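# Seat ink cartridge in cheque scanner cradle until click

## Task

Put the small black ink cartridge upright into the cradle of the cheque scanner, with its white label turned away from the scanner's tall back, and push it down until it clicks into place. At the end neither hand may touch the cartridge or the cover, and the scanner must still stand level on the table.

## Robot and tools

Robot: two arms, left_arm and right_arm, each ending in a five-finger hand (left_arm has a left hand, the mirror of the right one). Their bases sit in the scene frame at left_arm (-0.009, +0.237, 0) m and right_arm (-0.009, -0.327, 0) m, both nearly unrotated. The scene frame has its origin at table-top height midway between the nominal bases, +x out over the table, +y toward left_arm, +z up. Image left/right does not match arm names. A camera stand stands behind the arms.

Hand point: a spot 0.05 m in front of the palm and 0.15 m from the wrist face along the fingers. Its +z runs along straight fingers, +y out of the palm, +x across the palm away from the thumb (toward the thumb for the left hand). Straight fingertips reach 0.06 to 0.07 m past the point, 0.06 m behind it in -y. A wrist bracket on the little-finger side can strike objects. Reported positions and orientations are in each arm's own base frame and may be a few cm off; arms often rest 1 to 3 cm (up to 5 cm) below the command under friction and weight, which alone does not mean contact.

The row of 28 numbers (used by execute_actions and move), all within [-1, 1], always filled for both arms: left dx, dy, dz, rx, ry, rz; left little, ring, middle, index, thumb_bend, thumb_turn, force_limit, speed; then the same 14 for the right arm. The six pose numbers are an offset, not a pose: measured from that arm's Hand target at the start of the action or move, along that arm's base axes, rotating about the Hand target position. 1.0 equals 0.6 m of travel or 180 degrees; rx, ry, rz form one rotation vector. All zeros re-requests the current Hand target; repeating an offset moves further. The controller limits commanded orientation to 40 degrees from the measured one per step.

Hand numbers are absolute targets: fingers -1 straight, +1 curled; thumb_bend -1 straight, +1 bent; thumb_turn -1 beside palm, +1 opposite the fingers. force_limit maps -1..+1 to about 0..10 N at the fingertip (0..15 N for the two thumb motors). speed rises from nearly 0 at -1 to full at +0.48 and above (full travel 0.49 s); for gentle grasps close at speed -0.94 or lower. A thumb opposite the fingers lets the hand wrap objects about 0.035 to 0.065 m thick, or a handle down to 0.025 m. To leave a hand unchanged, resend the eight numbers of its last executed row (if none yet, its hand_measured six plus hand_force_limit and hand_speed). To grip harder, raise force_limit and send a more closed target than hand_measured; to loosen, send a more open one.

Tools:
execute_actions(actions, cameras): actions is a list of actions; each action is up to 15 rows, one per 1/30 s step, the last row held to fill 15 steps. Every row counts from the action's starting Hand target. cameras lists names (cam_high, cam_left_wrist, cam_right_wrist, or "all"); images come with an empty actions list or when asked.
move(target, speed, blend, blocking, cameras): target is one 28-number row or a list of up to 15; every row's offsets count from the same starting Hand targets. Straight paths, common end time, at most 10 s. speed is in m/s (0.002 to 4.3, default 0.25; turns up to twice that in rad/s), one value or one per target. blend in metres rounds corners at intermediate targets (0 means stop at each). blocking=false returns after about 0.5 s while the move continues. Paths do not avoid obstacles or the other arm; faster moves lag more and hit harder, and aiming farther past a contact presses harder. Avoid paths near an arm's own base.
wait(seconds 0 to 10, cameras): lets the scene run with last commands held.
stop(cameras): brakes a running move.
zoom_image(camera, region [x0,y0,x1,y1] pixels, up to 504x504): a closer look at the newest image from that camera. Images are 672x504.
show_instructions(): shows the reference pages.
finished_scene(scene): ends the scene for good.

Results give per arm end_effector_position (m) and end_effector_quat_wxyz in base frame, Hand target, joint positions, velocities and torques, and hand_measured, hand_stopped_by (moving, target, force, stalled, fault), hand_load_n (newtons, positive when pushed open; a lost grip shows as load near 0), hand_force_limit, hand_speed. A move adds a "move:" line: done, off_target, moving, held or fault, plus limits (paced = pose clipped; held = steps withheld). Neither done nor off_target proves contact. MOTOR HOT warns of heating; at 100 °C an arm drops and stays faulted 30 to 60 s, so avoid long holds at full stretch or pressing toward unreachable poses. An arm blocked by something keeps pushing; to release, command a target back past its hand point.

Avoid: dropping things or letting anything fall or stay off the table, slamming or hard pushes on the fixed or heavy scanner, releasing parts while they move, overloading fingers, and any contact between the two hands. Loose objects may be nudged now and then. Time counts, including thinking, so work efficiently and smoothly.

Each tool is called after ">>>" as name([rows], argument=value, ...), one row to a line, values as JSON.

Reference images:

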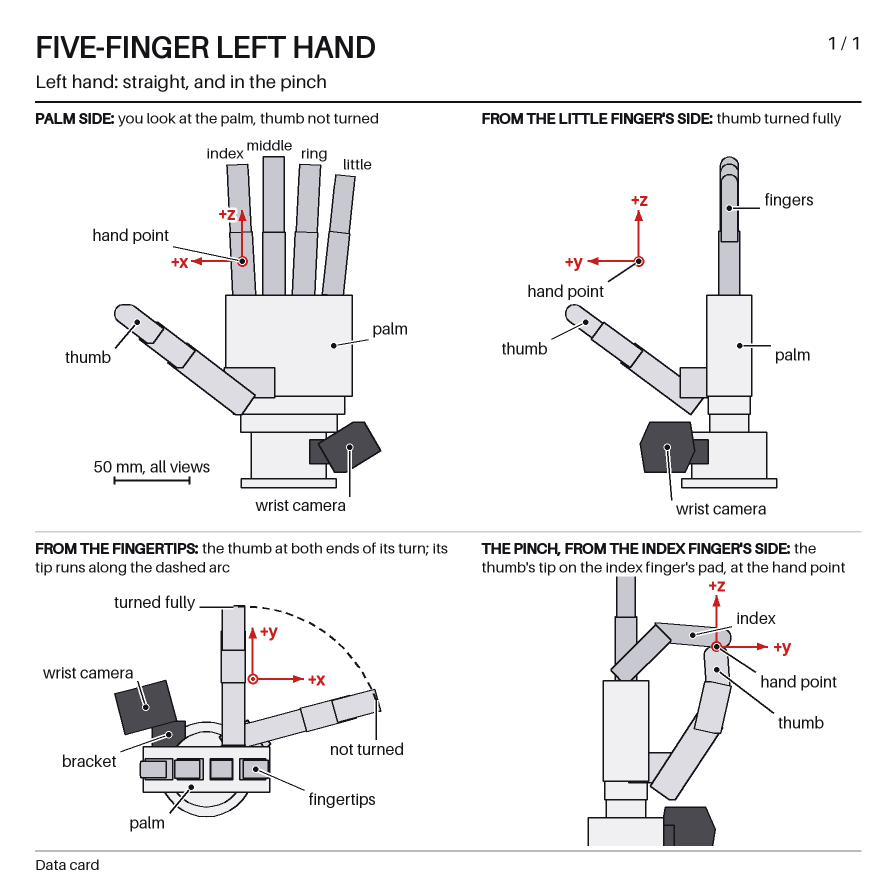

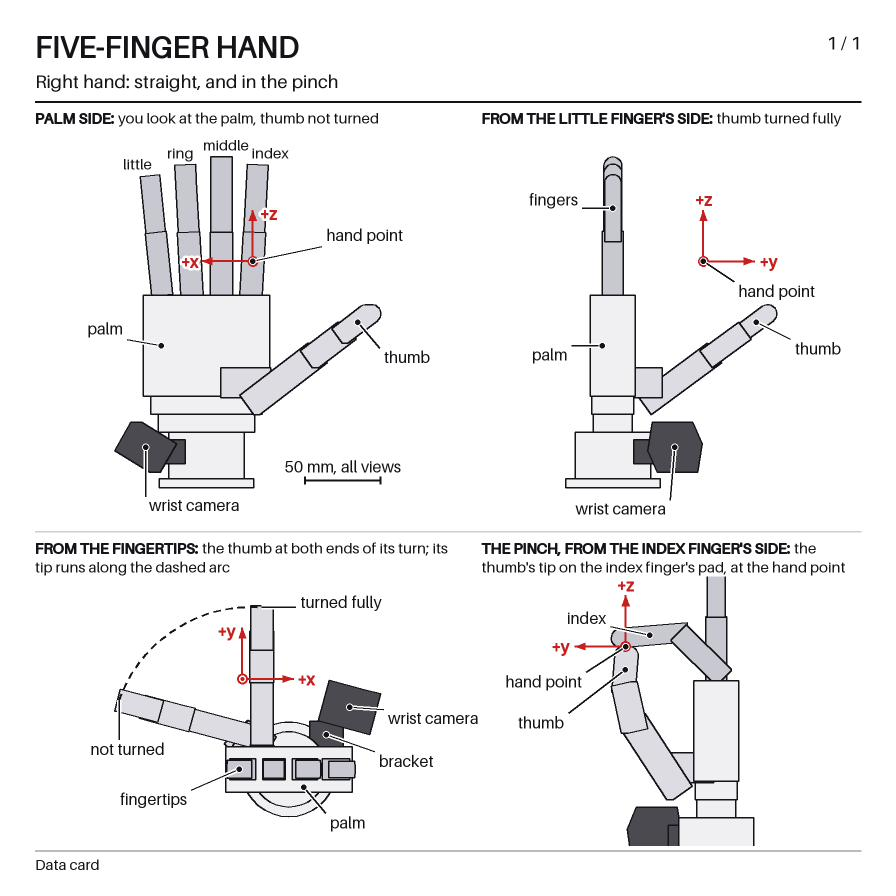

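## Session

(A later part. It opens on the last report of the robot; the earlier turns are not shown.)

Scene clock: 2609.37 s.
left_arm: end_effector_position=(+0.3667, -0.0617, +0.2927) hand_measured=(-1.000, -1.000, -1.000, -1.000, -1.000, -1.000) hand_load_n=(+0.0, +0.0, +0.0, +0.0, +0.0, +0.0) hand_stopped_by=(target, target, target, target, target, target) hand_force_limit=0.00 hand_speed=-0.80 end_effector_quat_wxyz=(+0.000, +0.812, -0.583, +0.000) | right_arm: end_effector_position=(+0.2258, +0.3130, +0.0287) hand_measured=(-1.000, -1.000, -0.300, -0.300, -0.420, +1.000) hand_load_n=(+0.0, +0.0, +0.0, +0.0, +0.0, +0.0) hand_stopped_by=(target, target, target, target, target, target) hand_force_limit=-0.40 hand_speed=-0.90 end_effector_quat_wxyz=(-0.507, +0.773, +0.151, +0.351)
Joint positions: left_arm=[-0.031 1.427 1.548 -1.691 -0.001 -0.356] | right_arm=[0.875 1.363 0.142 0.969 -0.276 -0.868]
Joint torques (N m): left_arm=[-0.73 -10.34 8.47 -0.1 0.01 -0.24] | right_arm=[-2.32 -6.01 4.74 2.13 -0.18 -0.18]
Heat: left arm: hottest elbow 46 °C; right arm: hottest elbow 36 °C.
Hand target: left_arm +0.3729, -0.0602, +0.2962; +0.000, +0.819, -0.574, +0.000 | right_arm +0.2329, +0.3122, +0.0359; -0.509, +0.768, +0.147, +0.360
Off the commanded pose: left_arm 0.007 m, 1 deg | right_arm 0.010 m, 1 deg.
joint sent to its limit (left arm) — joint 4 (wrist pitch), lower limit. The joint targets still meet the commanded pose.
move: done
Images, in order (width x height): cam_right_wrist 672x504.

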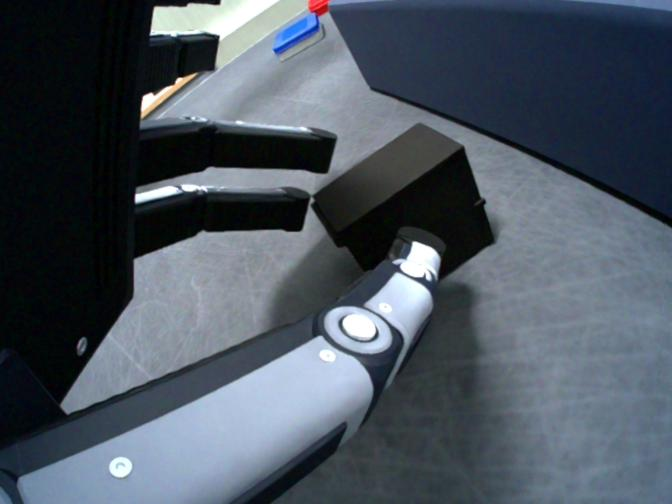

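>>> move(target=[0,0,0,0,0,0,-1,-1,-1,-1,-1,-1,0,-0.8,0.007,0.00,0.0,0,0,0,-1,-1,-0.3,-0.3,-0.42,1,-0.4,-0.9], speed=0.06, cameras=["cam_right_wrist"])

>>> zoom_image(camera="cam_right_wrist", region=[255, 120, 475, 320])

Scene clock: 2616.47 s.
left_arm: end_effector_position=(+0.3667, -0.0617, +0.2927) hand_measured=(-1.000, -1.000, -1.000, -1.000, -1.000, -1.000) hand_load_n=(+0.5, +0.0, +0.0, +0.0, +0.0, +0.0) hand_stopped_by=(target, target, target, target, target, target) hand_force_limit=0.00 hand_speed=-0.80 end_effector_quat_wxyz=(+0.000, +0.812, -0.583, +0.000) | right_arm: end_effector_position=(+0.2281, +0.3111, +0.0288) hand_measured=(-1.000, -1.000, -0.300, -0.300, -0.420, +1.000) hand_load_n=(+0.0, +0.0, +0.0, +0.0, +0.0, +0.0) hand_stopped_by=(target, target, target, target, target, target) hand_force_limit=-0.40 hand_speed=-0.90 end_effector_quat_wxyz=(-0.508, +0.773, +0.150, +0.350)
Joint positions: left_arm=[-0.031 1.427 1.548 -1.691 -0.001 -0.356] | right_arm=[0.86 1.363 0.142 0.969 -0.29 -0.868]
Joint torques (N m): left_arm=[-1.38 -10.46 8.46 -0.29 -0.01 -0.2] | right_arm=[-2.26 -5.3 5.26 2.07 -0.18 -0.23]
Heat: left arm: hottest elbow 46 °C; right arm: hottest elbow 36 °C.
Hand target: left_arm +0.3729, -0.0602, +0.2962; +0.000, +0.819, -0.574, +0.000 | right_arm +0.2370, +0.3123, +0.0359; -0.509, +0.768, +0.147, +0.360
Off the commanded pose: left_arm 0.007 m, 1 deg | right_arm 0.012 m, 1 deg.
joint sent to its limit (left arm) — joint 4 (wrist pitch), lower limit. The joint targets still meet the commanded pose.
move: off_target (right_arm)
Images, in order (width x height): cam_right_wrist 672x504.

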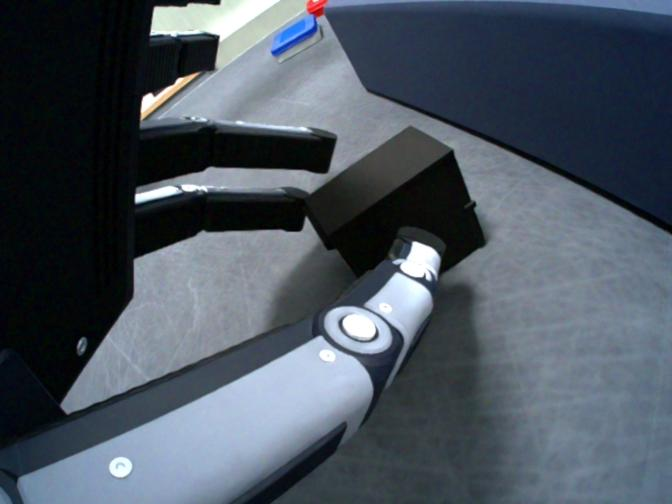

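Scaled by 2.291 from the camera's 672x504 image, which has a finer 960x720 frame.

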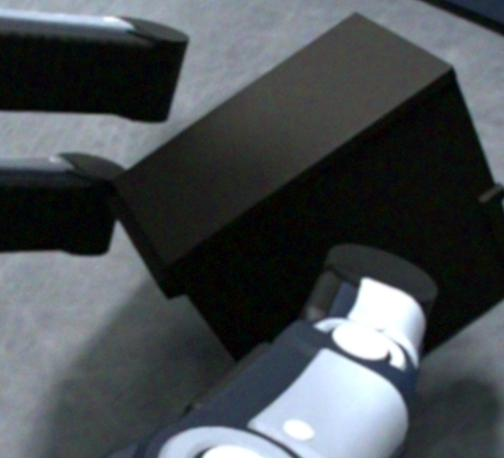

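>>> move(target=[0,0,0,0,0,0,-1,-1,-1,-1,-1,-1,0,-0.8,0.0,0.00,0.0,0,0,0,-1,-1,0.2,0.2,-0.26,1,-0.4,-0.92], speed=0.06, cameras=["cam_right_wrist"])

>>> zoom_image(camera="cam_right_wrist", region=[255, 120, 475, 320])

Scene clock: 2628.03 s.
left_arm: end_effector_position=(+0.3667, -0.0617, +0.2927) hand_measured=(-1.000, -1.000, -1.000, -1.000, -1.000, -1.000) hand_load_n=(+0.0, +0.0, +0.0, +0.0, +0.0, +0.0) hand_stopped_by=(target, target, target, target, target, target) hand_force_limit=0.00 hand_speed=-0.80 end_effector_quat_wxyz=(+0.000, +0.812, -0.583, +0.000) | right_arm: end_effector_position=(+0.2279, +0.3112, +0.0288) hand_measured=(-1.000, -1.000, -0.018, -0.010, -0.276, +1.000) hand_load_n=(+0.0, +0.0, +6.0, +3.5, +6.0, +0.0) hand_stopped_by=(target, target, force, force, force, target) hand_force_limit=-0.40 hand_speed=-0.92 end_effector_quat_wxyz=(-0.508, +0.773, +0.150, +0.350)
Joint positions: left_arm=[-0.031 1.427 1.548 -1.691 -0.001 -0.356] | right_arm=[0.86 1.363 0.142 0.969 -0.291 -0.868]
Joint torques (N m): left_arm=[-1.03 -10.34 8.68 -0.27 -0.02 -0.26] | right_arm=[-2.26 -5.07 5.29 2.07 -0.15 -0.2]
Heat: left arm: hottest elbow 46 °C; right arm: hottest elbow 36 °C.
Hand target: left_arm +0.3729, -0.0602, +0.2962; +0.000, +0.819, -0.574, +0.000 | right_arm +0.2370, +0.3123, +0.0359; -0.509, +0.768, +0.147, +0.360
Off the commanded pose: left_arm 0.007 m, 1 deg | right_arm 0.012 m, 1 deg.
joint sent to its limit (left arm) — joint 4 (wrist pitch), lower limit. The joint targets still meet the commanded pose.
move: off_target (right_arm)
Images, in order (width x height): cam_right_wrist 672x504.

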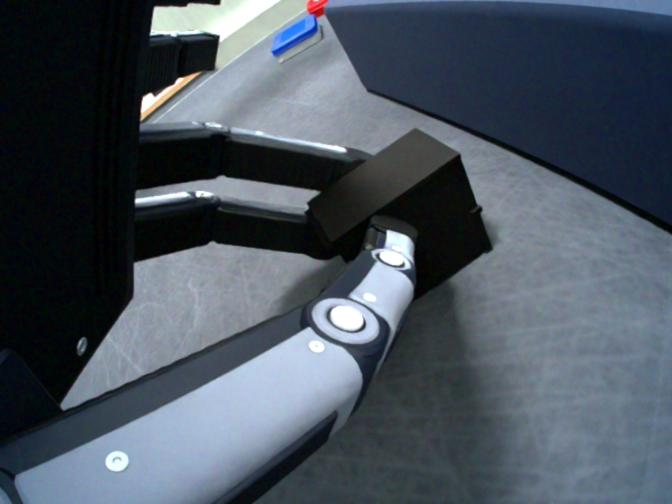

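Scaled by 2.291 from the camera's 672x504 image, which has a finer 960x720 frame.

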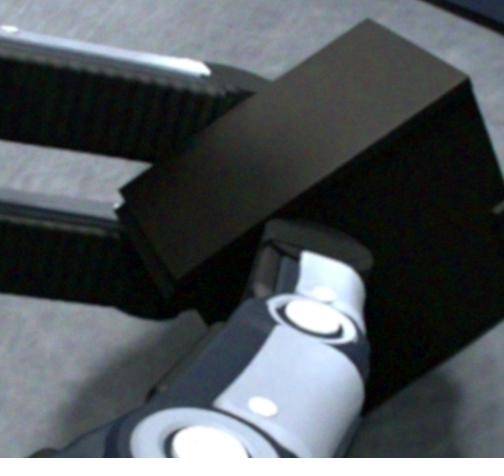

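>>> move([
  [0,0,0,0,0,0,-1,-1,-1,-1,-1,-1,0,-0.8,-0.01,0,0.215,0,0,0,-1,-1,0.2,0.2,-0.26,1,-0.4,-0.92],
  [0,0,0,0,0,0,-1,-1,-1,-1,-1,-1,0,-0.8,0.205,0.043,0.215,0,0,0.0111,-1,-1,0.2,0.2,-0.26,1,-0.4,-0.92],
], speed=[0.08,0.12], blend=0.02, cameras=["cam_left_wrist","cam_right_wrist"])

Scene clock: 2662.07 s.
left_arm: end_effector_position=(+0.3667, -0.0617, +0.2927) hand_measured=(-1.000, -1.000, -1.000, -1.000, -1.000, -1.000) hand_load_n=(+0.0, +0.0, +0.0, +0.0, +0.0, +0.0) hand_stopped_by=(target, target, target, target, target, target) hand_force_limit=0.00 hand_speed=-0.80 end_effector_quat_wxyz=(+0.000, +0.812, -0.583, +0.000) | right_arm: end_effector_position=(+0.3352, +0.3275, +0.1317) hand_measured=(-1.000, -1.000, -0.018, -0.010, -0.276, +1.000) hand_load_n=(+0.0, +0.0, +5.0, +3.0, +6.5, +0.5) hand_stopped_by=(target, target, force, force, force, target) hand_force_limit=-0.40 hand_speed=-0.92 end_effector_quat_wxyz=(-0.506, +0.787, +0.152, +0.319)
Joint positions: left_arm=[-0.031 1.427 1.548 -1.691 -0.001 -0.356] | right_arm=[0.607 1.177 0.525 0.309 -0.565 -0.941]
Joint torques (N m): left_arm=[-1.26 -10.05 8.54 -0.25 -0.02 -0.19] | right_arm=[-1.9 -6.36 11.93 2.93 -0.32 -0.23]
Heat: left arm: hottest elbow 46 °C; right arm: hottest elbow 37 °C.
Hand target: left_arm +0.3729, -0.0602, +0.2962; +0.000, +0.819, -0.574, +0.000 | right_arm +0.3600, +0.3380, +0.1649; -0.515, +0.765, +0.161, +0.351
Off the commanded pose: left_arm 0.007 m, 1 deg | right_arm 0.043 m, 5 deg.
joint sent to its limit (left arm) — joint 4 (wrist pitch), lower limit. The joint targets still meet the commanded pose.
move: off_target (right_arm)
Images, in order (width x height): cam_left_wrist 672x504, cam_right_wrist 672x504.

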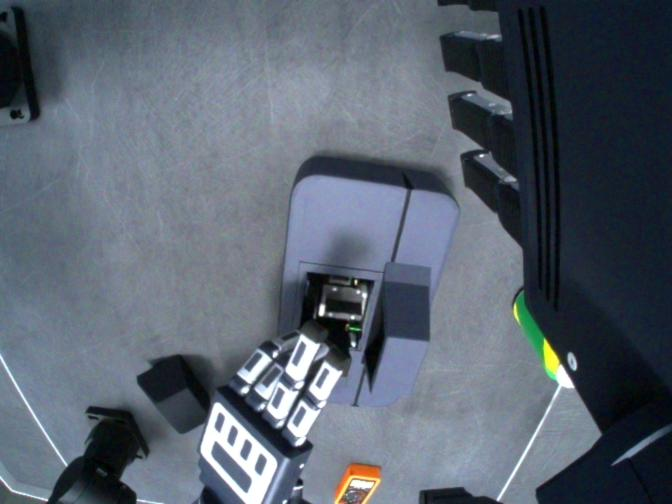

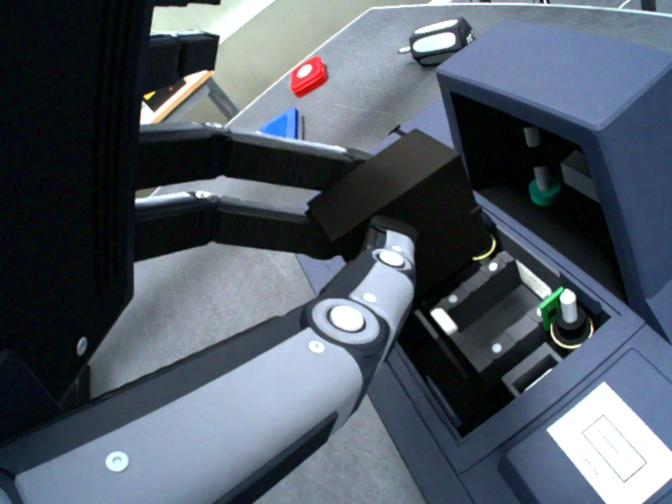

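>>> move(target=[0,0,0,0,0,0,-1,-1,-1,-1,-1,-1,0,-0.8,-0.004,0,-0.065,0,0,0.0,-1,-1,0.2,0.2,-0.26,1,-0.4,-0.92], speed=0.06, cameras=["cam_right_wrist"])

Scene clock: 2675.87 s.
left_arm: end_effector_position=(+0.3667, -0.0617, +0.2927) hand_measured=(-1.000, -1.000, -1.000, -1.000, -1.000, -1.000) hand_load_n=(+0.0, +0.0, +0.0, +0.0, +0.5, +0.0) hand_stopped_by=(target, target, target, target, target, target) hand_force_limit=0.00 hand_speed=-0.80 end_effector_quat_wxyz=(+0.000, +0.812, -0.583, +0.000) | right_arm: end_effector_position=(+0.3508, +0.3383, +0.1200) hand_measured=(-1.000, -1.000, -0.018, -0.010, -0.276, +1.000) hand_load_n=(+0.0, +0.0, +5.5, +3.5, +6.5, +0.5) hand_stopped_by=(target, target, force, force, force, target) hand_force_limit=-0.40 hand_speed=-0.92 end_effector_quat_wxyz=(-0.515, +0.772, +0.158, +0.338)
Joint positions: left_arm=[-0.031 1.427 1.548 -1.691 -0.001 -0.356] | right_arm=[0.607 1.275 0.52 0.465 -0.565 -0.942]
Joint torques (N m): left_arm=[-0.91 -10.7 8.57 -0.44 0.02 -0.24] | right_arm=[-1.73 -6.95 7.43 2.92 -0.09 -0.22]
Heat: left arm: hottest elbow 46 °C; right arm: hottest elbow 41 °C.
Hand target: left_arm +0.3729, -0.0602, +0.2962; +0.000, +0.819, -0.574, +0.000 | right_arm +0.3576, +0.3380, +0.1259; -0.515, +0.765, +0.161, +0.351
Off the commanded pose: left_arm 0.007 m, 1 deg | right_arm 0.009 m, 2 deg.
joint sent to its limit (left arm) — joint 4 (wrist pitch), lower limit. The joint targets still meet the commanded pose.
move: done
Images, in order (width x height): cam_right_wrist 672x504.

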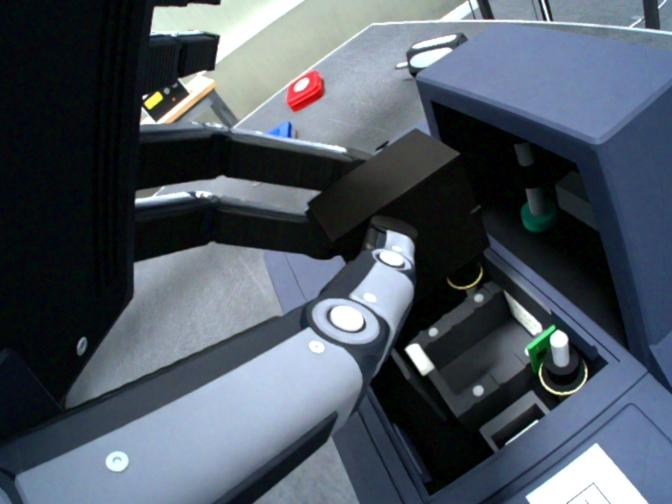

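>>> zoom_image(camera="cam_right_wrist", region=[380, 240, 600, 460])

Scaled by 2.291 from the camera's 672x504 image, which has a finer 960x720 frame.

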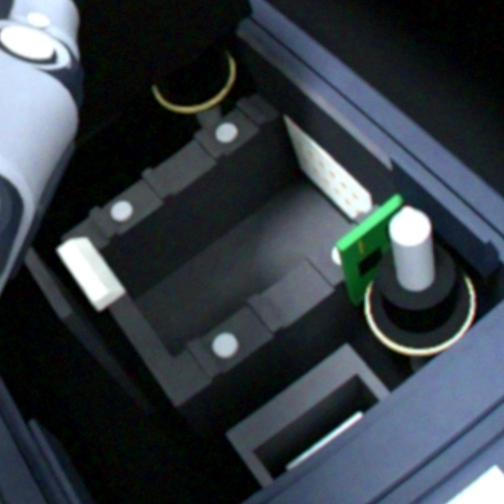

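>>> move(target=[0,0,0,0,0,0,-1,-1,-1,-1,-1,-1,0,-0.8,0.002,-0.006,-0.045,0,-0.008,-0.005,-1,-1,0.2,0.2,-0.26,1,-0.4,-0.92], speed=0.06, cameras=["cam_right_wrist"])

>>> zoom_image(camera="cam_right_wrist", region=[370, 200, 590, 440])

Scene clock: 2716.20 s.
left_arm: end_effector_position=(+0.3667, -0.0617, +0.2927) hand_measured=(-1.000, -1.000, -1.000, -1.000, -1.000, -1.000) hand_load_n=(+0.0, +0.0, +0.0, +0.5, +0.0, +0.0) hand_stopped_by=(target, target, target, target, target, target) hand_force_limit=0.00 hand_speed=-0.80 end_effector_quat_wxyz=(+0.000, +0.812, -0.583, +0.000) | right_arm: end_effector_position=(+0.3523, +0.3343, +0.0921) hand_measured=(-1.000, -1.000, -0.018, -0.010, -0.276, +1.000) hand_load_n=(+0.0, +0.0, +5.5, +3.5, +6.5, +0.5) hand_stopped_by=(target, target, force, force, force, target) hand_force_limit=-0.40 hand_speed=-0.92 end_effector_quat_wxyz=(-0.510, +0.770, +0.157, +0.351)
Joint positions: left_arm=[-0.031 1.427 1.548 -1.691 -0.001 -0.356] | right_arm=[0.607 1.355 0.473 0.605 -0.544 -0.951]
Joint torques (N m): left_arm=[-0.91 -10.29 8.43 -0.03 0.04 -0.22] | right_arm=[-1.44 -7.41 6.89 2.93 -0.08 -0.24]
Heat: left arm: hottest elbow 46 °C; right arm: hottest elbow 41 °C.
Hand target: left_arm +0.3729, -0.0602, +0.2962; +0.000, +0.819, -0.574, +0.000 | right_arm +0.3588, +0.3344, +0.0989; -0.511, +0.762, +0.161, +0.365
Off the commanded pose: left_arm 0.007 m, 1 deg | right_arm 0.009 m, 2 deg.
joint sent to its limit (left arm) — joint 4 (wrist pitch), lower limit. The joint targets still meet the commanded pose.
move: done
Images, in order (width x height): cam_right_wrist 672x504.

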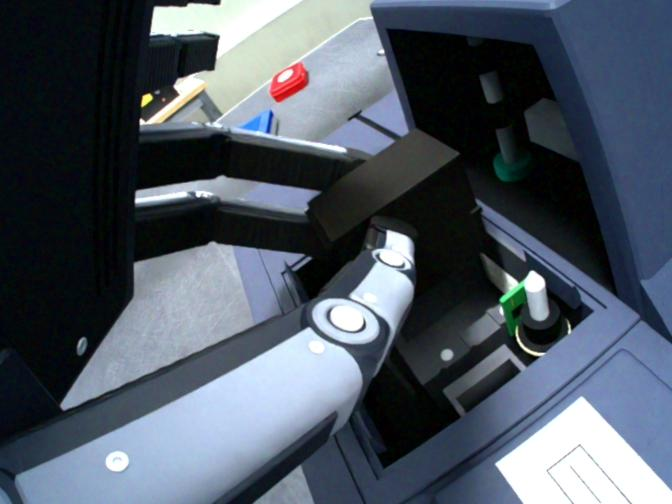

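Scaled by 2.100 from the camera's 672x504 image, which has a finer 960x720 frame.

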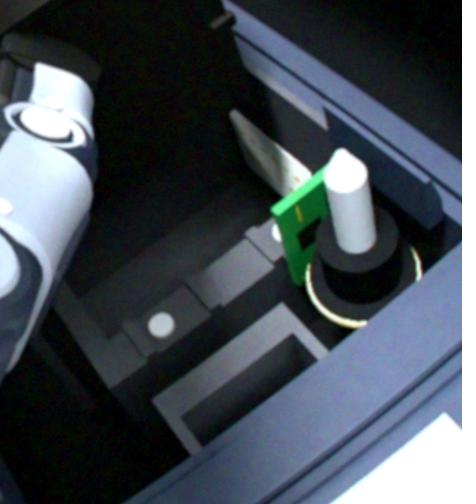

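>>> move(target=[0,0,0,0,0,0,-1,-1,-1,-1,-1,-1,0,-0.8,0.003,0.0,-0.02,0,0,0,-1,-1,0.2,0.2,-0.26,1,-0.4,-0.92], speed=0.06, cameras=["cam_right_wrist"])

>>> zoom_image(camera="cam_right_wrist", region=[370, 180, 570, 400])

Scene clock: 2738.60 s.
left_arm: end_effector_position=(+0.3667, -0.0617, +0.2927) hand_measured=(-1.000, -1.000, -1.000, -1.000, -1.000, -1.000) hand_load_n=(+0.0, +0.0, +0.0, +0.0, +0.0, +0.0) hand_stopped_by=(target, target, target, target, target, target) hand_force_limit=0.00 hand_speed=-0.80 end_effector_quat_wxyz=(+0.000, +0.812, -0.583, +0.000) | right_arm: end_effector_position=(+0.3538, +0.3356, +0.0815) hand_measured=(-1.000, -1.000, -0.018, -0.010, -0.276, +1.000) hand_load_n=(+0.0, +0.0, +5.0, +3.5, +6.5, +0.5) hand_stopped_by=(target, target, force, force, force, target) hand_force_limit=-0.40 hand_speed=-0.92 end_effector_quat_wxyz=(-0.510, +0.769, +0.159, +0.352)
Joint positions: left_arm=[-0.031 1.427 1.548 -1.691 -0.001 -0.356] | right_arm=[0.607 1.398 0.467 0.656 -0.546 -0.953]
Joint torques (N m): left_arm=[-1.44 -10.75 8.64 -0.42 -0.04 -0.26] | right_arm=[-1.9 -7.59 6.41 2.97 -0.15 -0.22]
Heat: left arm: hottest elbow 46 °C; right arm: hottest elbow 40 °C.
Hand target: left_arm +0.3729, -0.0602, +0.2962; +0.000, +0.819, -0.574, +0.000 | right_arm +0.3606, +0.3343, +0.0868; -0.511, +0.762, +0.161, +0.365
Off the commanded pose: left_arm 0.007 m, 1 deg | right_arm 0.009 m, 2 deg.
joint sent to its limit (left arm) — joint 4 (wrist pitch), lower limit. The joint targets still meet the commanded pose.
move: done
Images, in order (width x height): cam_right_wrist 672x504.

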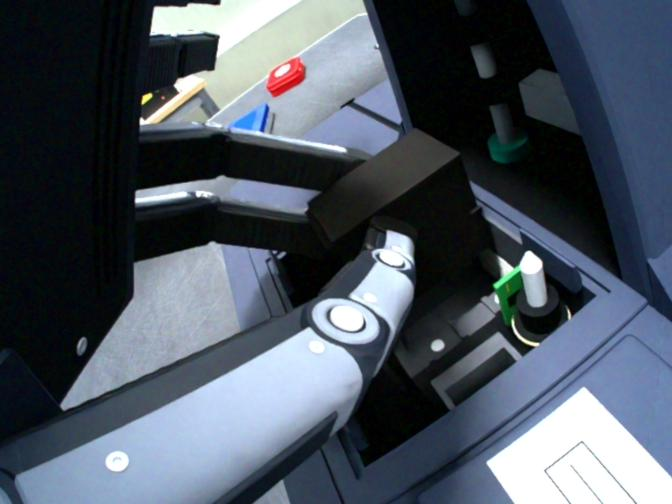

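Scaled by 2.291 from the camera's 672x504 image, which has a finer 960x720 frame.

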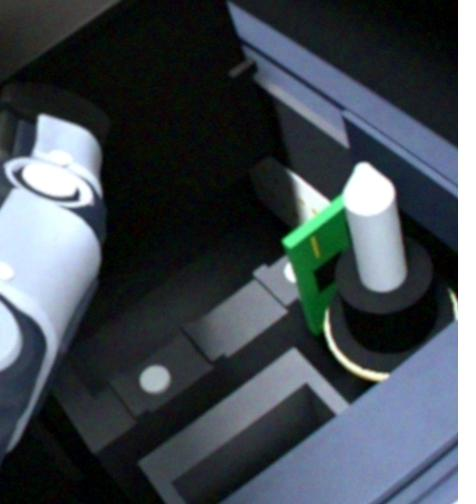

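>>> wait(seconds=0, cameras=["cam_left_wrist"])

>>> zoom_image(camera="cam_left_wrist", region=[270, 250, 440, 400])

Scene clock: 2774.17 s.
left_arm: end_effector_position=(+0.3667, -0.0617, +0.2927) hand_measured=(-1.000, -1.000, -1.000, -1.000, -1.000, -1.000) hand_load_n=(+0.0, +0.0, +0.0, +0.0, +0.0, +0.0) hand_stopped_by=(target, target, target, target, target, target) hand_force_limit=0.00 hand_speed=-0.80 end_effector_quat_wxyz=(+0.000, +0.812, -0.583, +0.000) | right_arm: end_effector_position=(+0.3538, +0.3356, +0.0815) hand_measured=(-1.000, -1.000, -0.018, -0.010, -0.276, +1.000) hand_load_n=(+0.0, +0.0, +5.5, +3.5, +6.5, +0.5) hand_stopped_by=(target, target, force, force, force, target) hand_force_limit=-0.40 hand_speed=-0.92 end_effector_quat_wxyz=(-0.510, +0.769, +0.159, +0.352)
Joint positions: left_arm=[-0.031 1.427 1.548 -1.691 -0.001 -0.356] | right_arm=[0.607 1.398 0.467 0.656 -0.546 -0.953]
Joint torques (N m): left_arm=[-1.2 -9.82 8.53 -0.21 -0.05 -0.22] | right_arm=[-1.61 -7.36 6.37 2.99 -0.13 -0.23]
Heat: left arm: hottest elbow 46 °C; right arm: hottest elbow 39 °C.
Hand target: left_arm +0.3729, -0.0602, +0.2962; +0.000, +0.819, -0.574, +0.000 | right_arm +0.3605, +0.3343, +0.0868; -0.511, +0.762, +0.161, +0.365
Off the commanded pose: left_arm 0.007 m, 1 deg | right_arm 0.009 m, 2 deg.
Images, in order (width x height): cam_left_wrist 672x504.

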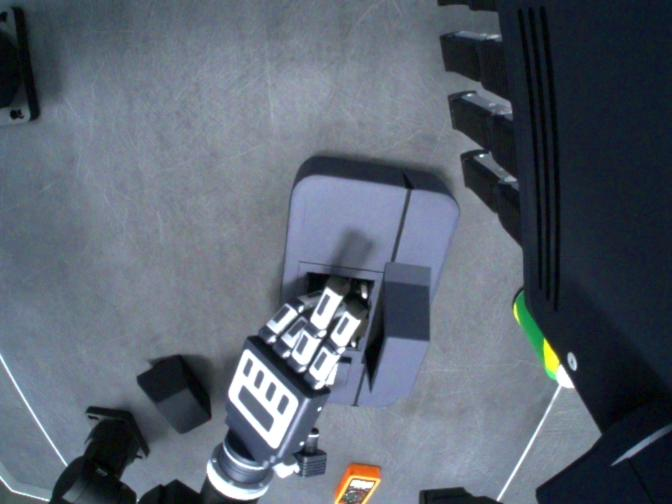

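Scaled by 2.965 from the camera's 672x504 image, which has a finer 960x720 frame.

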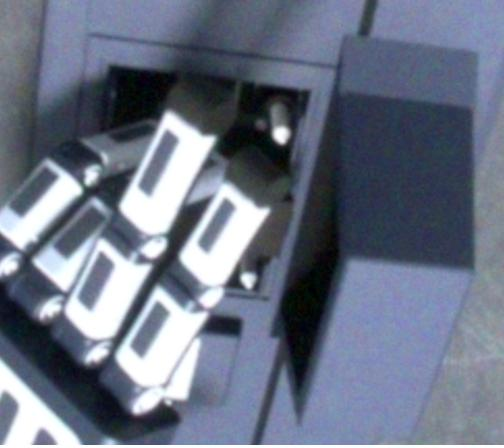

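>>> move(target=[0,0,0,0,0,0,-1,-1,-1,-1,-1,-1,0,-0.8,0.002,-0.001,-0.018,0,0,0,-1,-1,0.2,0.2,-0.26,1,-0.4,-0.92], speed=0.05, cameras=["cam_right_wrist"])

>>> zoom_image(camera="cam_right_wrist", region=[370, 180, 570, 400])

Scene clock: 2784.00 s.
left_arm: end_effector_position=(+0.3667, -0.0617, +0.2927) hand_measured=(-1.000, -1.000, -1.000, -1.000, -1.000, -1.000) hand_load_n=(+0.0, +0.0, +0.5, +0.0, +0.0, +0.0) hand_stopped_by=(target, target, target, target, target, target) hand_force_limit=0.00 hand_speed=-0.80 end_effector_quat_wxyz=(+0.000, +0.812, -0.583, +0.000) | right_arm: end_effector_position=(+0.3555, +0.3376, +0.0783) hand_measured=(-1.000, -1.000, -0.018, -0.010, -0.276, +1.000) hand_load_n=(+0.0, +0.0, +5.0, +3.5, +5.5, +0.0) hand_stopped_by=(target, target, force, force, force, target) hand_force_limit=-0.40 hand_speed=-0.92 end_effector_quat_wxyz=(-0.514, +0.763, +0.163, +0.358)
Joint positions: left_arm=[-0.031 1.427 1.548 -1.691 -0.001 -0.356] | right_arm=[0.607 1.426 0.462 0.708 -0.55 -0.955]
Joint torques (N m): left_arm=[-1.38 -9.99 8.69 -0.06 0.05 -0.19] | right_arm=[-1.96 -6.65 6.08 2.73 -0.11 -0.21]
Heat: left arm: hottest elbow 46 °C; right arm: hottest elbow 39 °C.
Hand target: left_arm +0.3729, -0.0602, +0.2962; +0.000, +0.819, -0.574, +0.000 | right_arm +0.3619, +0.3338, +0.0761; -0.511, +0.762, +0.161, +0.365
Off the commanded pose: left_arm 0.007 m, 1 deg | right_arm 0.008 m, 1 deg.
joint sent to its limit (left arm) — joint 4 (wrist pitch), lower limit. The joint targets still meet the commanded pose.
move: done
Images, in order (width x height): cam_right_wrist 672x504.

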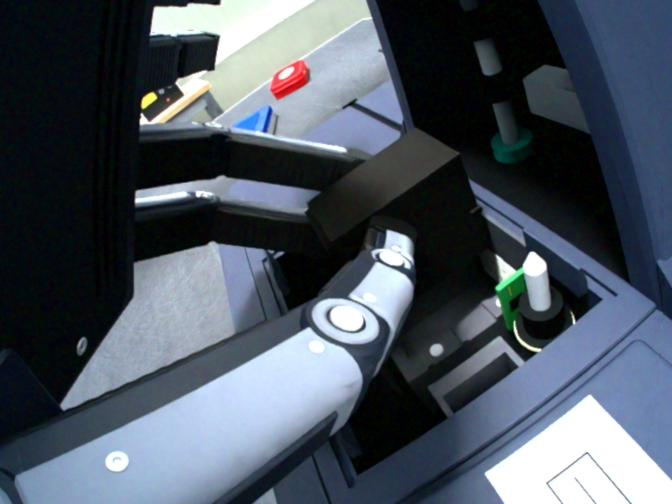

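Scaled by 2.291 from the camera's 672x504 image, which has a finer 960x720 frame.

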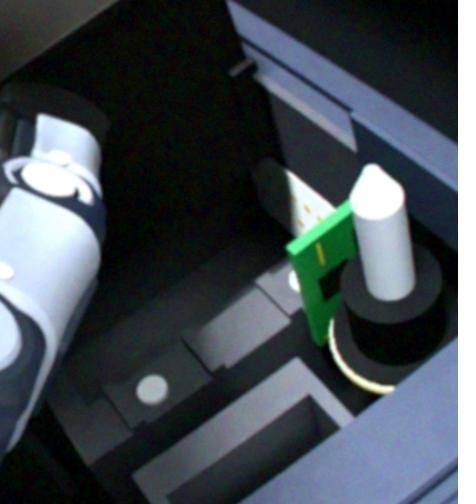

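>>> move([
  [0,0,0,0,0,0,-1,-1,-1,-1,-1,-1,0,-0.8,-0.001,-0.002,0.035,0,0,0,-1,-1,0.2,0.2,-0.26,1,-0.4,-0.92],
  [0,0,0,0,0,0,-1,-1,-1,-1,-1,-1,0,-0.8,-0.001,-0.002,0.0155,0,0,0,-1,-1,0.2,0.2,-0.26,1,-0.4,-0.92],
], speed=0.05, cameras=["cam_right_wrist"])

>>> zoom_image(camera="cam_right_wrist", region=[370, 180, 570, 400])

Scene clock: 3037.67 s.
left_arm: end_effector_position=(+0.3667, -0.0617, +0.2927) hand_measured=(-1.000, -1.000, -1.000, -1.000, -1.000, -1.000) hand_load_n=(+0.0, +0.0, +0.0, +0.0, +0.0, +0.0) hand_stopped_by=(target, target, target, target, target, target) hand_force_limit=0.00 hand_speed=-0.80 end_effector_quat_wxyz=(+0.000, +0.812, -0.583, +0.000) | right_arm: end_effector_position=(+0.3535, +0.3336, +0.0792) hand_measured=(-1.000, -1.000, -0.018, -0.010, -0.276, +1.000) hand_load_n=(+0.0, +0.0, +5.5, +3.5, +6.5, +0.5) hand_stopped_by=(target, target, force, force, force, target) hand_force_limit=-0.40 hand_speed=-0.92 end_effector_quat_wxyz=(-0.508, +0.769, +0.161, +0.353)
Joint positions: left_arm=[-0.031 1.427 1.548 -1.691 -0.001 -0.356] | right_arm=[0.604 1.401 0.462 0.661 -0.549 -0.961]
Joint torques (N m): left_arm=[-1.55 -9.99 8.46 -0.18 0.03 -0.23] | right_arm=[-2.08 -7.47 6.6 2.95 -0.25 -0.17]
Heat: left arm: hottest elbow 46 °C; right arm: hottest elbow 37 °C.
Hand target: left_arm +0.3729, -0.0602, +0.2962; +0.000, +0.819, -0.574, +0.000 | right_arm +0.3613, +0.3326, +0.0854; -0.511, +0.762, +0.161, +0.365
Off the commanded pose: left_arm 0.007 m, 1 deg | right_arm 0.010 m, 2 deg.
joint sent to its limit (left arm) — joint 4 (wrist pitch), lower limit. The joint targets still meet the commanded pose.
move: done
Images, in order (width x height): cam_right_wrist 672x504.

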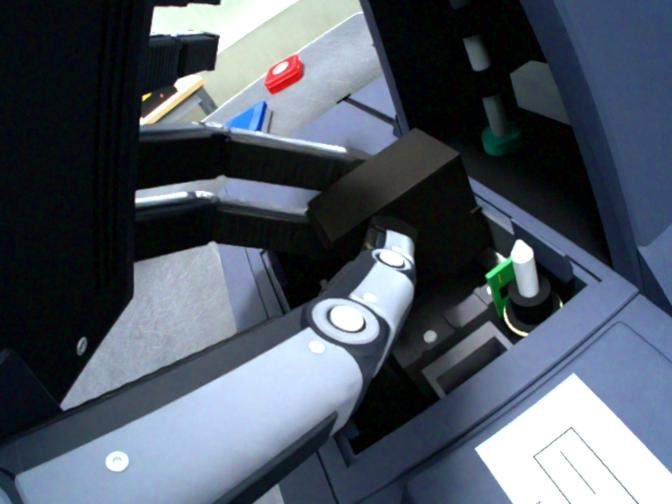

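Scaled by 2.291 from the camera's 672x504 image, which has a finer 960x720 frame.

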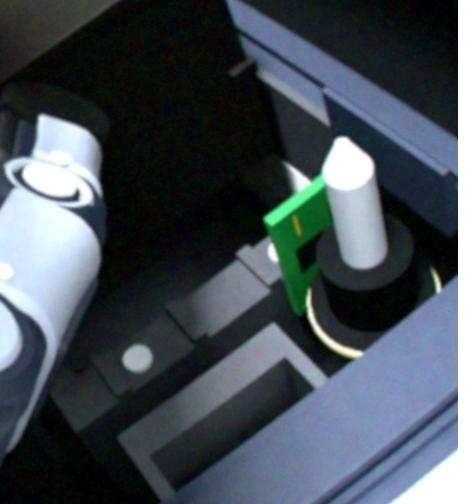

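>>> move(target=[0,0,0,0,0,0,-1,-1,-1,-1,-1,-1,0,-0.8,0.0015,0.002,-0.014,0,0,0,-1,-1,0.2,0.2,-0.26,1,-0.4,-0.92], speed=0.05, cameras=["cam_right_wrist"])

>>> zoom_image(camera="cam_right_wrist", region=[370, 180, 570, 400])

Scene clock: 3053.93 s.
left_arm: end_effector_position=(+0.3667, -0.0617, +0.2927) hand_measured=(-1.000, -1.000, -1.000, -1.000, -1.000, -1.000) hand_load_n=(+0.0, -0.5, +0.0, +0.0, +0.0, +0.0) hand_stopped_by=(target, target, target, target, target, target) hand_force_limit=0.00 hand_speed=-0.80 end_effector_quat_wxyz=(+0.000, +0.812, -0.583, +0.000) | right_arm: end_effector_position=(+0.3561, +0.3363, +0.0784) hand_measured=(-1.000, -1.000, -0.018, -0.010, -0.276, +1.000) hand_load_n=(+0.0, -0.5, +5.0, +3.5, +5.0, +0.5) hand_stopped_by=(target, target, force, force, force, target) hand_force_limit=-0.40 hand_speed=-0.92 end_effector_quat_wxyz=(-0.512, +0.763, +0.164, +0.359)
Joint positions: left_arm=[-0.031 1.427 1.548 -1.691 -0.001 -0.356] | right_arm=[0.604 1.423 0.462 0.702 -0.553 -0.961]
Joint torques (N m): left_arm=[-1.38 -10.11 8.47 -0.2 0 -0.23] | right_arm=[-1.67 -6.95 6.16 2.89 -0.01 -0.16]
Heat: left arm: hottest elbow 46 °C; right arm: hottest elbow 37 °C.
Hand target: left_arm +0.3729, -0.0602, +0.2962; +0.000, +0.819, -0.574, +0.000 | right_arm +0.3622, +0.3338, +0.0771; -0.511, +0.762, +0.161, +0.365
Off the commanded pose: left_arm 0.007 m, 1 deg | right_arm 0.007 m, 1 deg.
joint sent to its limit (left arm) — joint 4 (wrist pitch), lower limit. The joint targets still meet the commanded pose.
move: done
Images, in order (width x height): cam_right_wrist 672x504.

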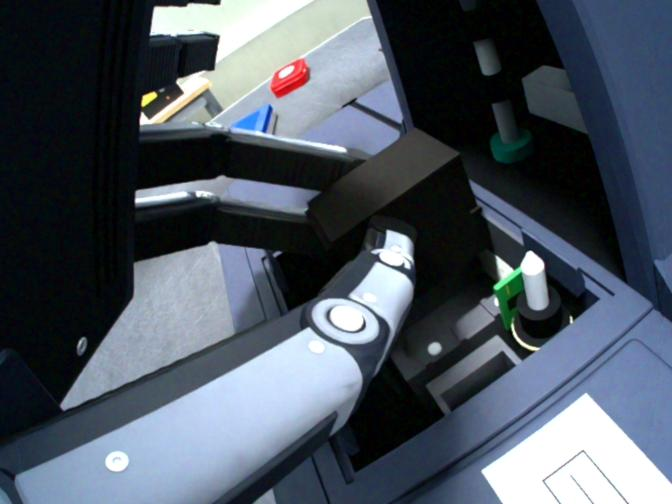

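Scaled by 2.291 from the camera's 672x504 image, which has a finer 960x720 frame.

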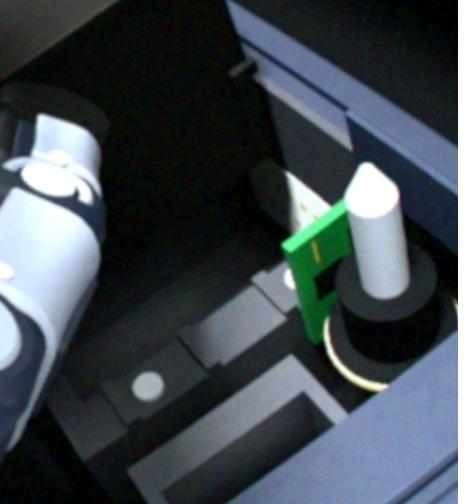

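>>> move([
  [0,0,0,0,0,0,-1,-1,-1,-1,-1,-1,0,-0.8,0.003,-0.002,0.018,0,0,0,-1,-1,0.2,0.2,-0.26,1,-0.4,-0.92],
  [0,0,0,0,0,0,-1,-1,-1,-1,-1,-1,0,-0.8,0.003,-0.002,-0.018,0,0,0,-1,-1,0.2,0.2,-0.26,1,-0.4,-0.92],
], speed=0.05, cameras=["cam_right_wrist"])

>>> zoom_image(camera="cam_right_wrist", region=[370, 180, 570, 400])

Scene clock: 3116.53 s.
left_arm: end_effector_position=(+0.3667, -0.0617, +0.2927) hand_measured=(-1.000, -1.000, -1.000, -1.000, -1.000, -1.000) hand_load_n=(+0.0, +0.0, +0.0, +0.5, +0.0, +0.0) hand_stopped_by=(target, target, target, target, target, target) hand_force_limit=0.00 hand_speed=-0.80 end_effector_quat_wxyz=(+0.000, +0.812, -0.583, +0.000) | right_arm: end_effector_position=(+0.3566, +0.3373, +0.0736) hand_measured=(-1.000, -1.000, -0.018, -0.010, -0.276, +1.000) hand_load_n=(+0.0, +0.0, +6.0, +3.0, +3.5, -1.0) hand_stopped_by=(target, target, force, force, force, target) hand_force_limit=-0.40 hand_speed=-0.92 end_effector_quat_wxyz=(-0.516, +0.758, +0.168, +0.362)
Joint positions: left_arm=[-0.031 1.427 1.548 -1.691 -0.001 -0.356] | right_arm=[0.602 1.452 0.454 0.754 -0.56 -0.961]
Joint torques (N m): left_arm=[-1.9 -10.29 8.51 -0.21 0.01 -0.3] | right_arm=[-2.2 -5.95 6.12 2.61 0.04 -0.17]
Heat: left arm: hottest elbow 46 °C; right arm: hottest elbow 37 °C.
Hand target: left_arm +0.3729, -0.0602, +0.2962; +0.000, +0.819, -0.574, +0.000 | right_arm +0.3640, +0.3326, +0.0662; -0.511, +0.762, +0.161, +0.365
Off the commanded pose: left_arm 0.007 m, 1 deg | right_arm 0.011 m, 1 deg.
joint sent to its limit (left arm) — joint 4 (wrist pitch), lower limit. The joint targets still meet the commanded pose.
move: off_target (right_arm)
Images, in order (width x height): cam_right_wrist 672x504.

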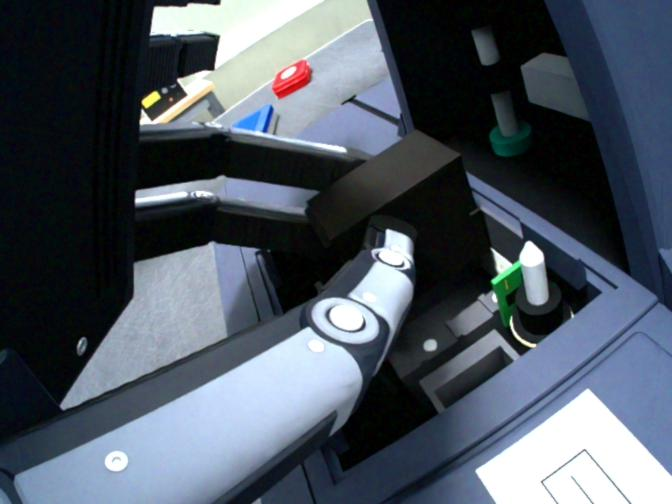

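Scaled by 2.291 from the camera's 672x504 image, which has a finer 960x720 frame.

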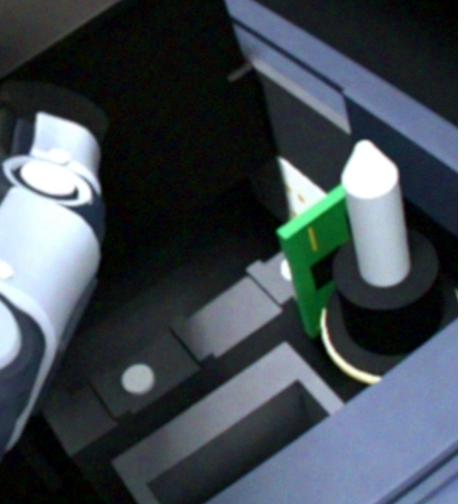

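>>> move([
  [0,0,0,0,0,0,-1,-1,-1,-1,-1,-1,0,-0.8,0,-0.006,0.012,-0.004,0.008,0,-1,-1,0.2,0.2,-0.26,1,-0.4,-0.92],
  [0,0,0,0,0,0,-1,-1,-1,-1,-1,-1,0,-0.8,0,-0.006,-0.006,-0.004,0.008,0,-1,-1,0.2,0.2,-0.26,1,-0.4,-0.92],
], speed=0.05, cameras=["cam_right_wrist"])

>>> zoom_image(camera="cam_right_wrist", region=[370, 180, 570, 400])

Scene clock: 3146.67 s.
left_arm: end_effector_position=(+0.3667, -0.0617, +0.2927) hand_measured=(-1.000, -1.000, -1.000, -1.000, -1.000, -1.000) hand_load_n=(+0.0, -0.5, +0.0, +0.0, +0.0, +0.0) hand_stopped_by=(target, target, target, target, target, target) hand_force_limit=0.00 hand_speed=-0.80 end_effector_quat_wxyz=(+0.000, +0.812, -0.583, +0.000) | right_arm: end_effector_position=(+0.3557, +0.3341, +0.0729) hand_measured=(-1.000, -1.000, -0.018, -0.010, -0.276, +1.000) hand_load_n=(+0.0, -0.5, +5.5, +3.5, +5.0, -1.0) hand_stopped_by=(target, target, force, force, force, target) hand_force_limit=-0.40 hand_speed=-0.92 end_effector_quat_wxyz=(-0.514, +0.762, +0.167, +0.357)
Joint positions: left_arm=[-0.031 1.427 1.548 -1.691 -0.001 -0.356] | right_arm=[0.595 1.441 0.454 0.727 -0.57 -0.965]
Joint torques (N m): left_arm=[-1.67 -9.7 8.49 -0.16 0.03 -0.25] | right_arm=[-2.67 -5.19 6.48 2.06 -0.05 -0.14]
Heat: left arm: hottest elbow 46 °C; right arm: hottest elbow 37 °C.
Hand target: left_arm +0.3729, -0.0602, +0.2962; +0.000, +0.819, -0.574, +0.000 | right_arm +0.3640, +0.3290, +0.0626; -0.508, +0.769, +0.157, +0.354
Off the commanded pose: left_arm 0.007 m, 1 deg | right_arm 0.014 m, 2 deg.
joint sent to its limit (left arm) — joint 4 (wrist pitch), lower limit. The joint targets still meet the commanded pose.
move: off_target (right_arm)
Images, in order (width x height): cam_right_wrist 672x504.

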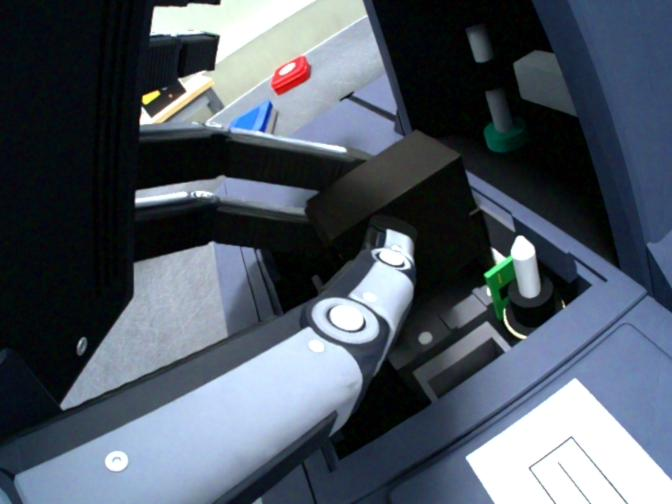

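Scaled by 2.291 from the camera's 672x504 image, which has a finer 960x720 frame.

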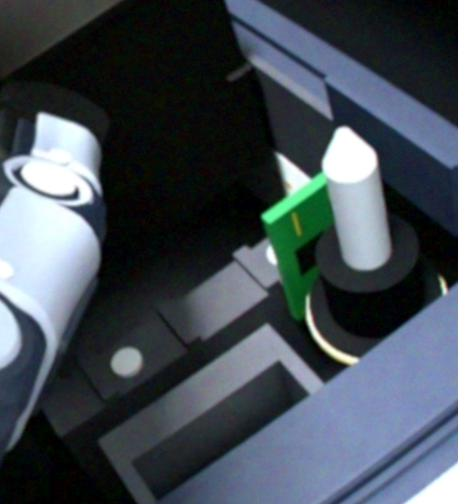

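>>> move(target=[0,0,0,0,0,0,-1,-1,-1,-1,-1,-1,0,-0.8,0.006,-0.001,-0.008,0,0,0,-1,-1,0.2,0.2,-0.26,1,-0.4,-0.92], speed=0.05, cameras=["cam_right_wrist"])

>>> zoom_image(camera="cam_right_wrist", region=[370, 180, 570, 400])

Scene clock: 3163.17 s.
left_arm: end_effector_position=(+0.3667, -0.0617, +0.2927) hand_measured=(-1.000, -1.000, -1.000, -1.000, -1.000, -1.000) hand_load_n=(+0.0, +0.0, +0.0, +0.0, +0.0, +0.0) hand_stopped_by=(target, target, target, target, target, target) hand_force_limit=0.00 hand_speed=-0.80 end_effector_quat_wxyz=(+0.000, +0.812, -0.583, +0.000) | right_arm: end_effector_position=(+0.3566, +0.3345, +0.0728) hand_measured=(-1.000, -1.000, -0.018, -0.010, -0.276, +1.000) hand_load_n=(+0.0, +0.0, +6.5, +3.5, +2.5, -2.5) hand_stopped_by=(target, target, force, force, force, target) hand_force_limit=-0.40 hand_speed=-0.92 end_effector_quat_wxyz=(-0.518, +0.758, +0.170, +0.357)
Joint positions: left_arm=[-0.031 1.427 1.548 -1.691 -0.001 -0.356] | right_arm=[0.589 1.451 0.454 0.746 -0.584 -0.965]
Joint torques (N m): left_arm=[-1.67 -10.34 8.39 -0.23 0.04 -0.21] | right_arm=[-2.55 -4.66 6.67 1.99 0.29 -0.16]
Heat: left arm: hottest elbow 46 °C; right arm: hottest elbow 37 °C.
Hand target: left_arm +0.3729, -0.0602, +0.2962; +0.000, +0.819, -0.574, +0.000 | right_arm +0.3676, +0.3285, +0.0578; -0.508, +0.769, +0.157, +0.354
Off the commanded pose: left_arm 0.007 m, 1 deg | right_arm 0.020 m, 2 deg.
joint sent to its limit (left arm) — joint 4 (wrist pitch), lower limit. The joint targets still meet the commanded pose.
move: off_target (right_arm)
Images, in order (width x height): cam_right_wrist 672x504.

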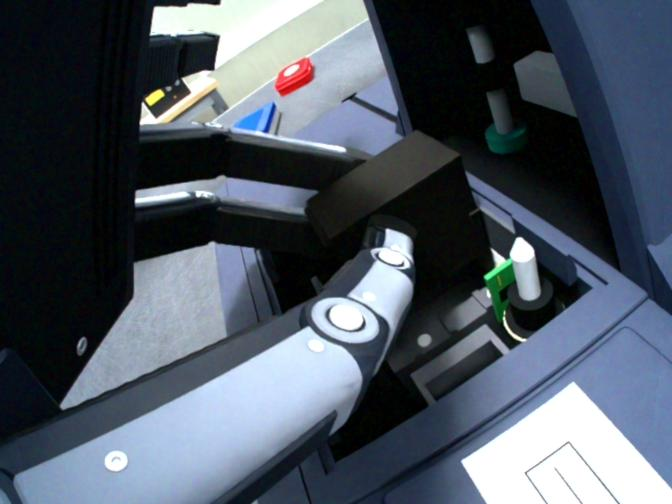

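Scaled by 2.291 from the camera's 672x504 image, which has a finer 960x720 frame.

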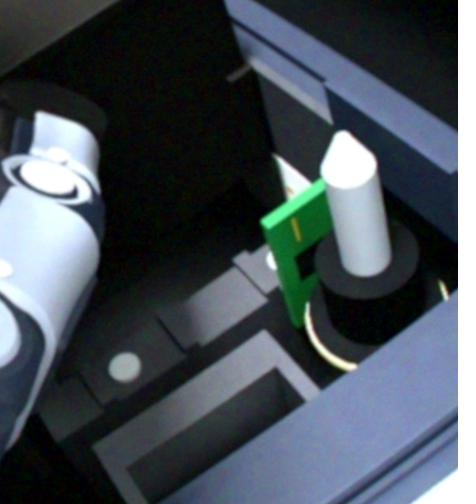

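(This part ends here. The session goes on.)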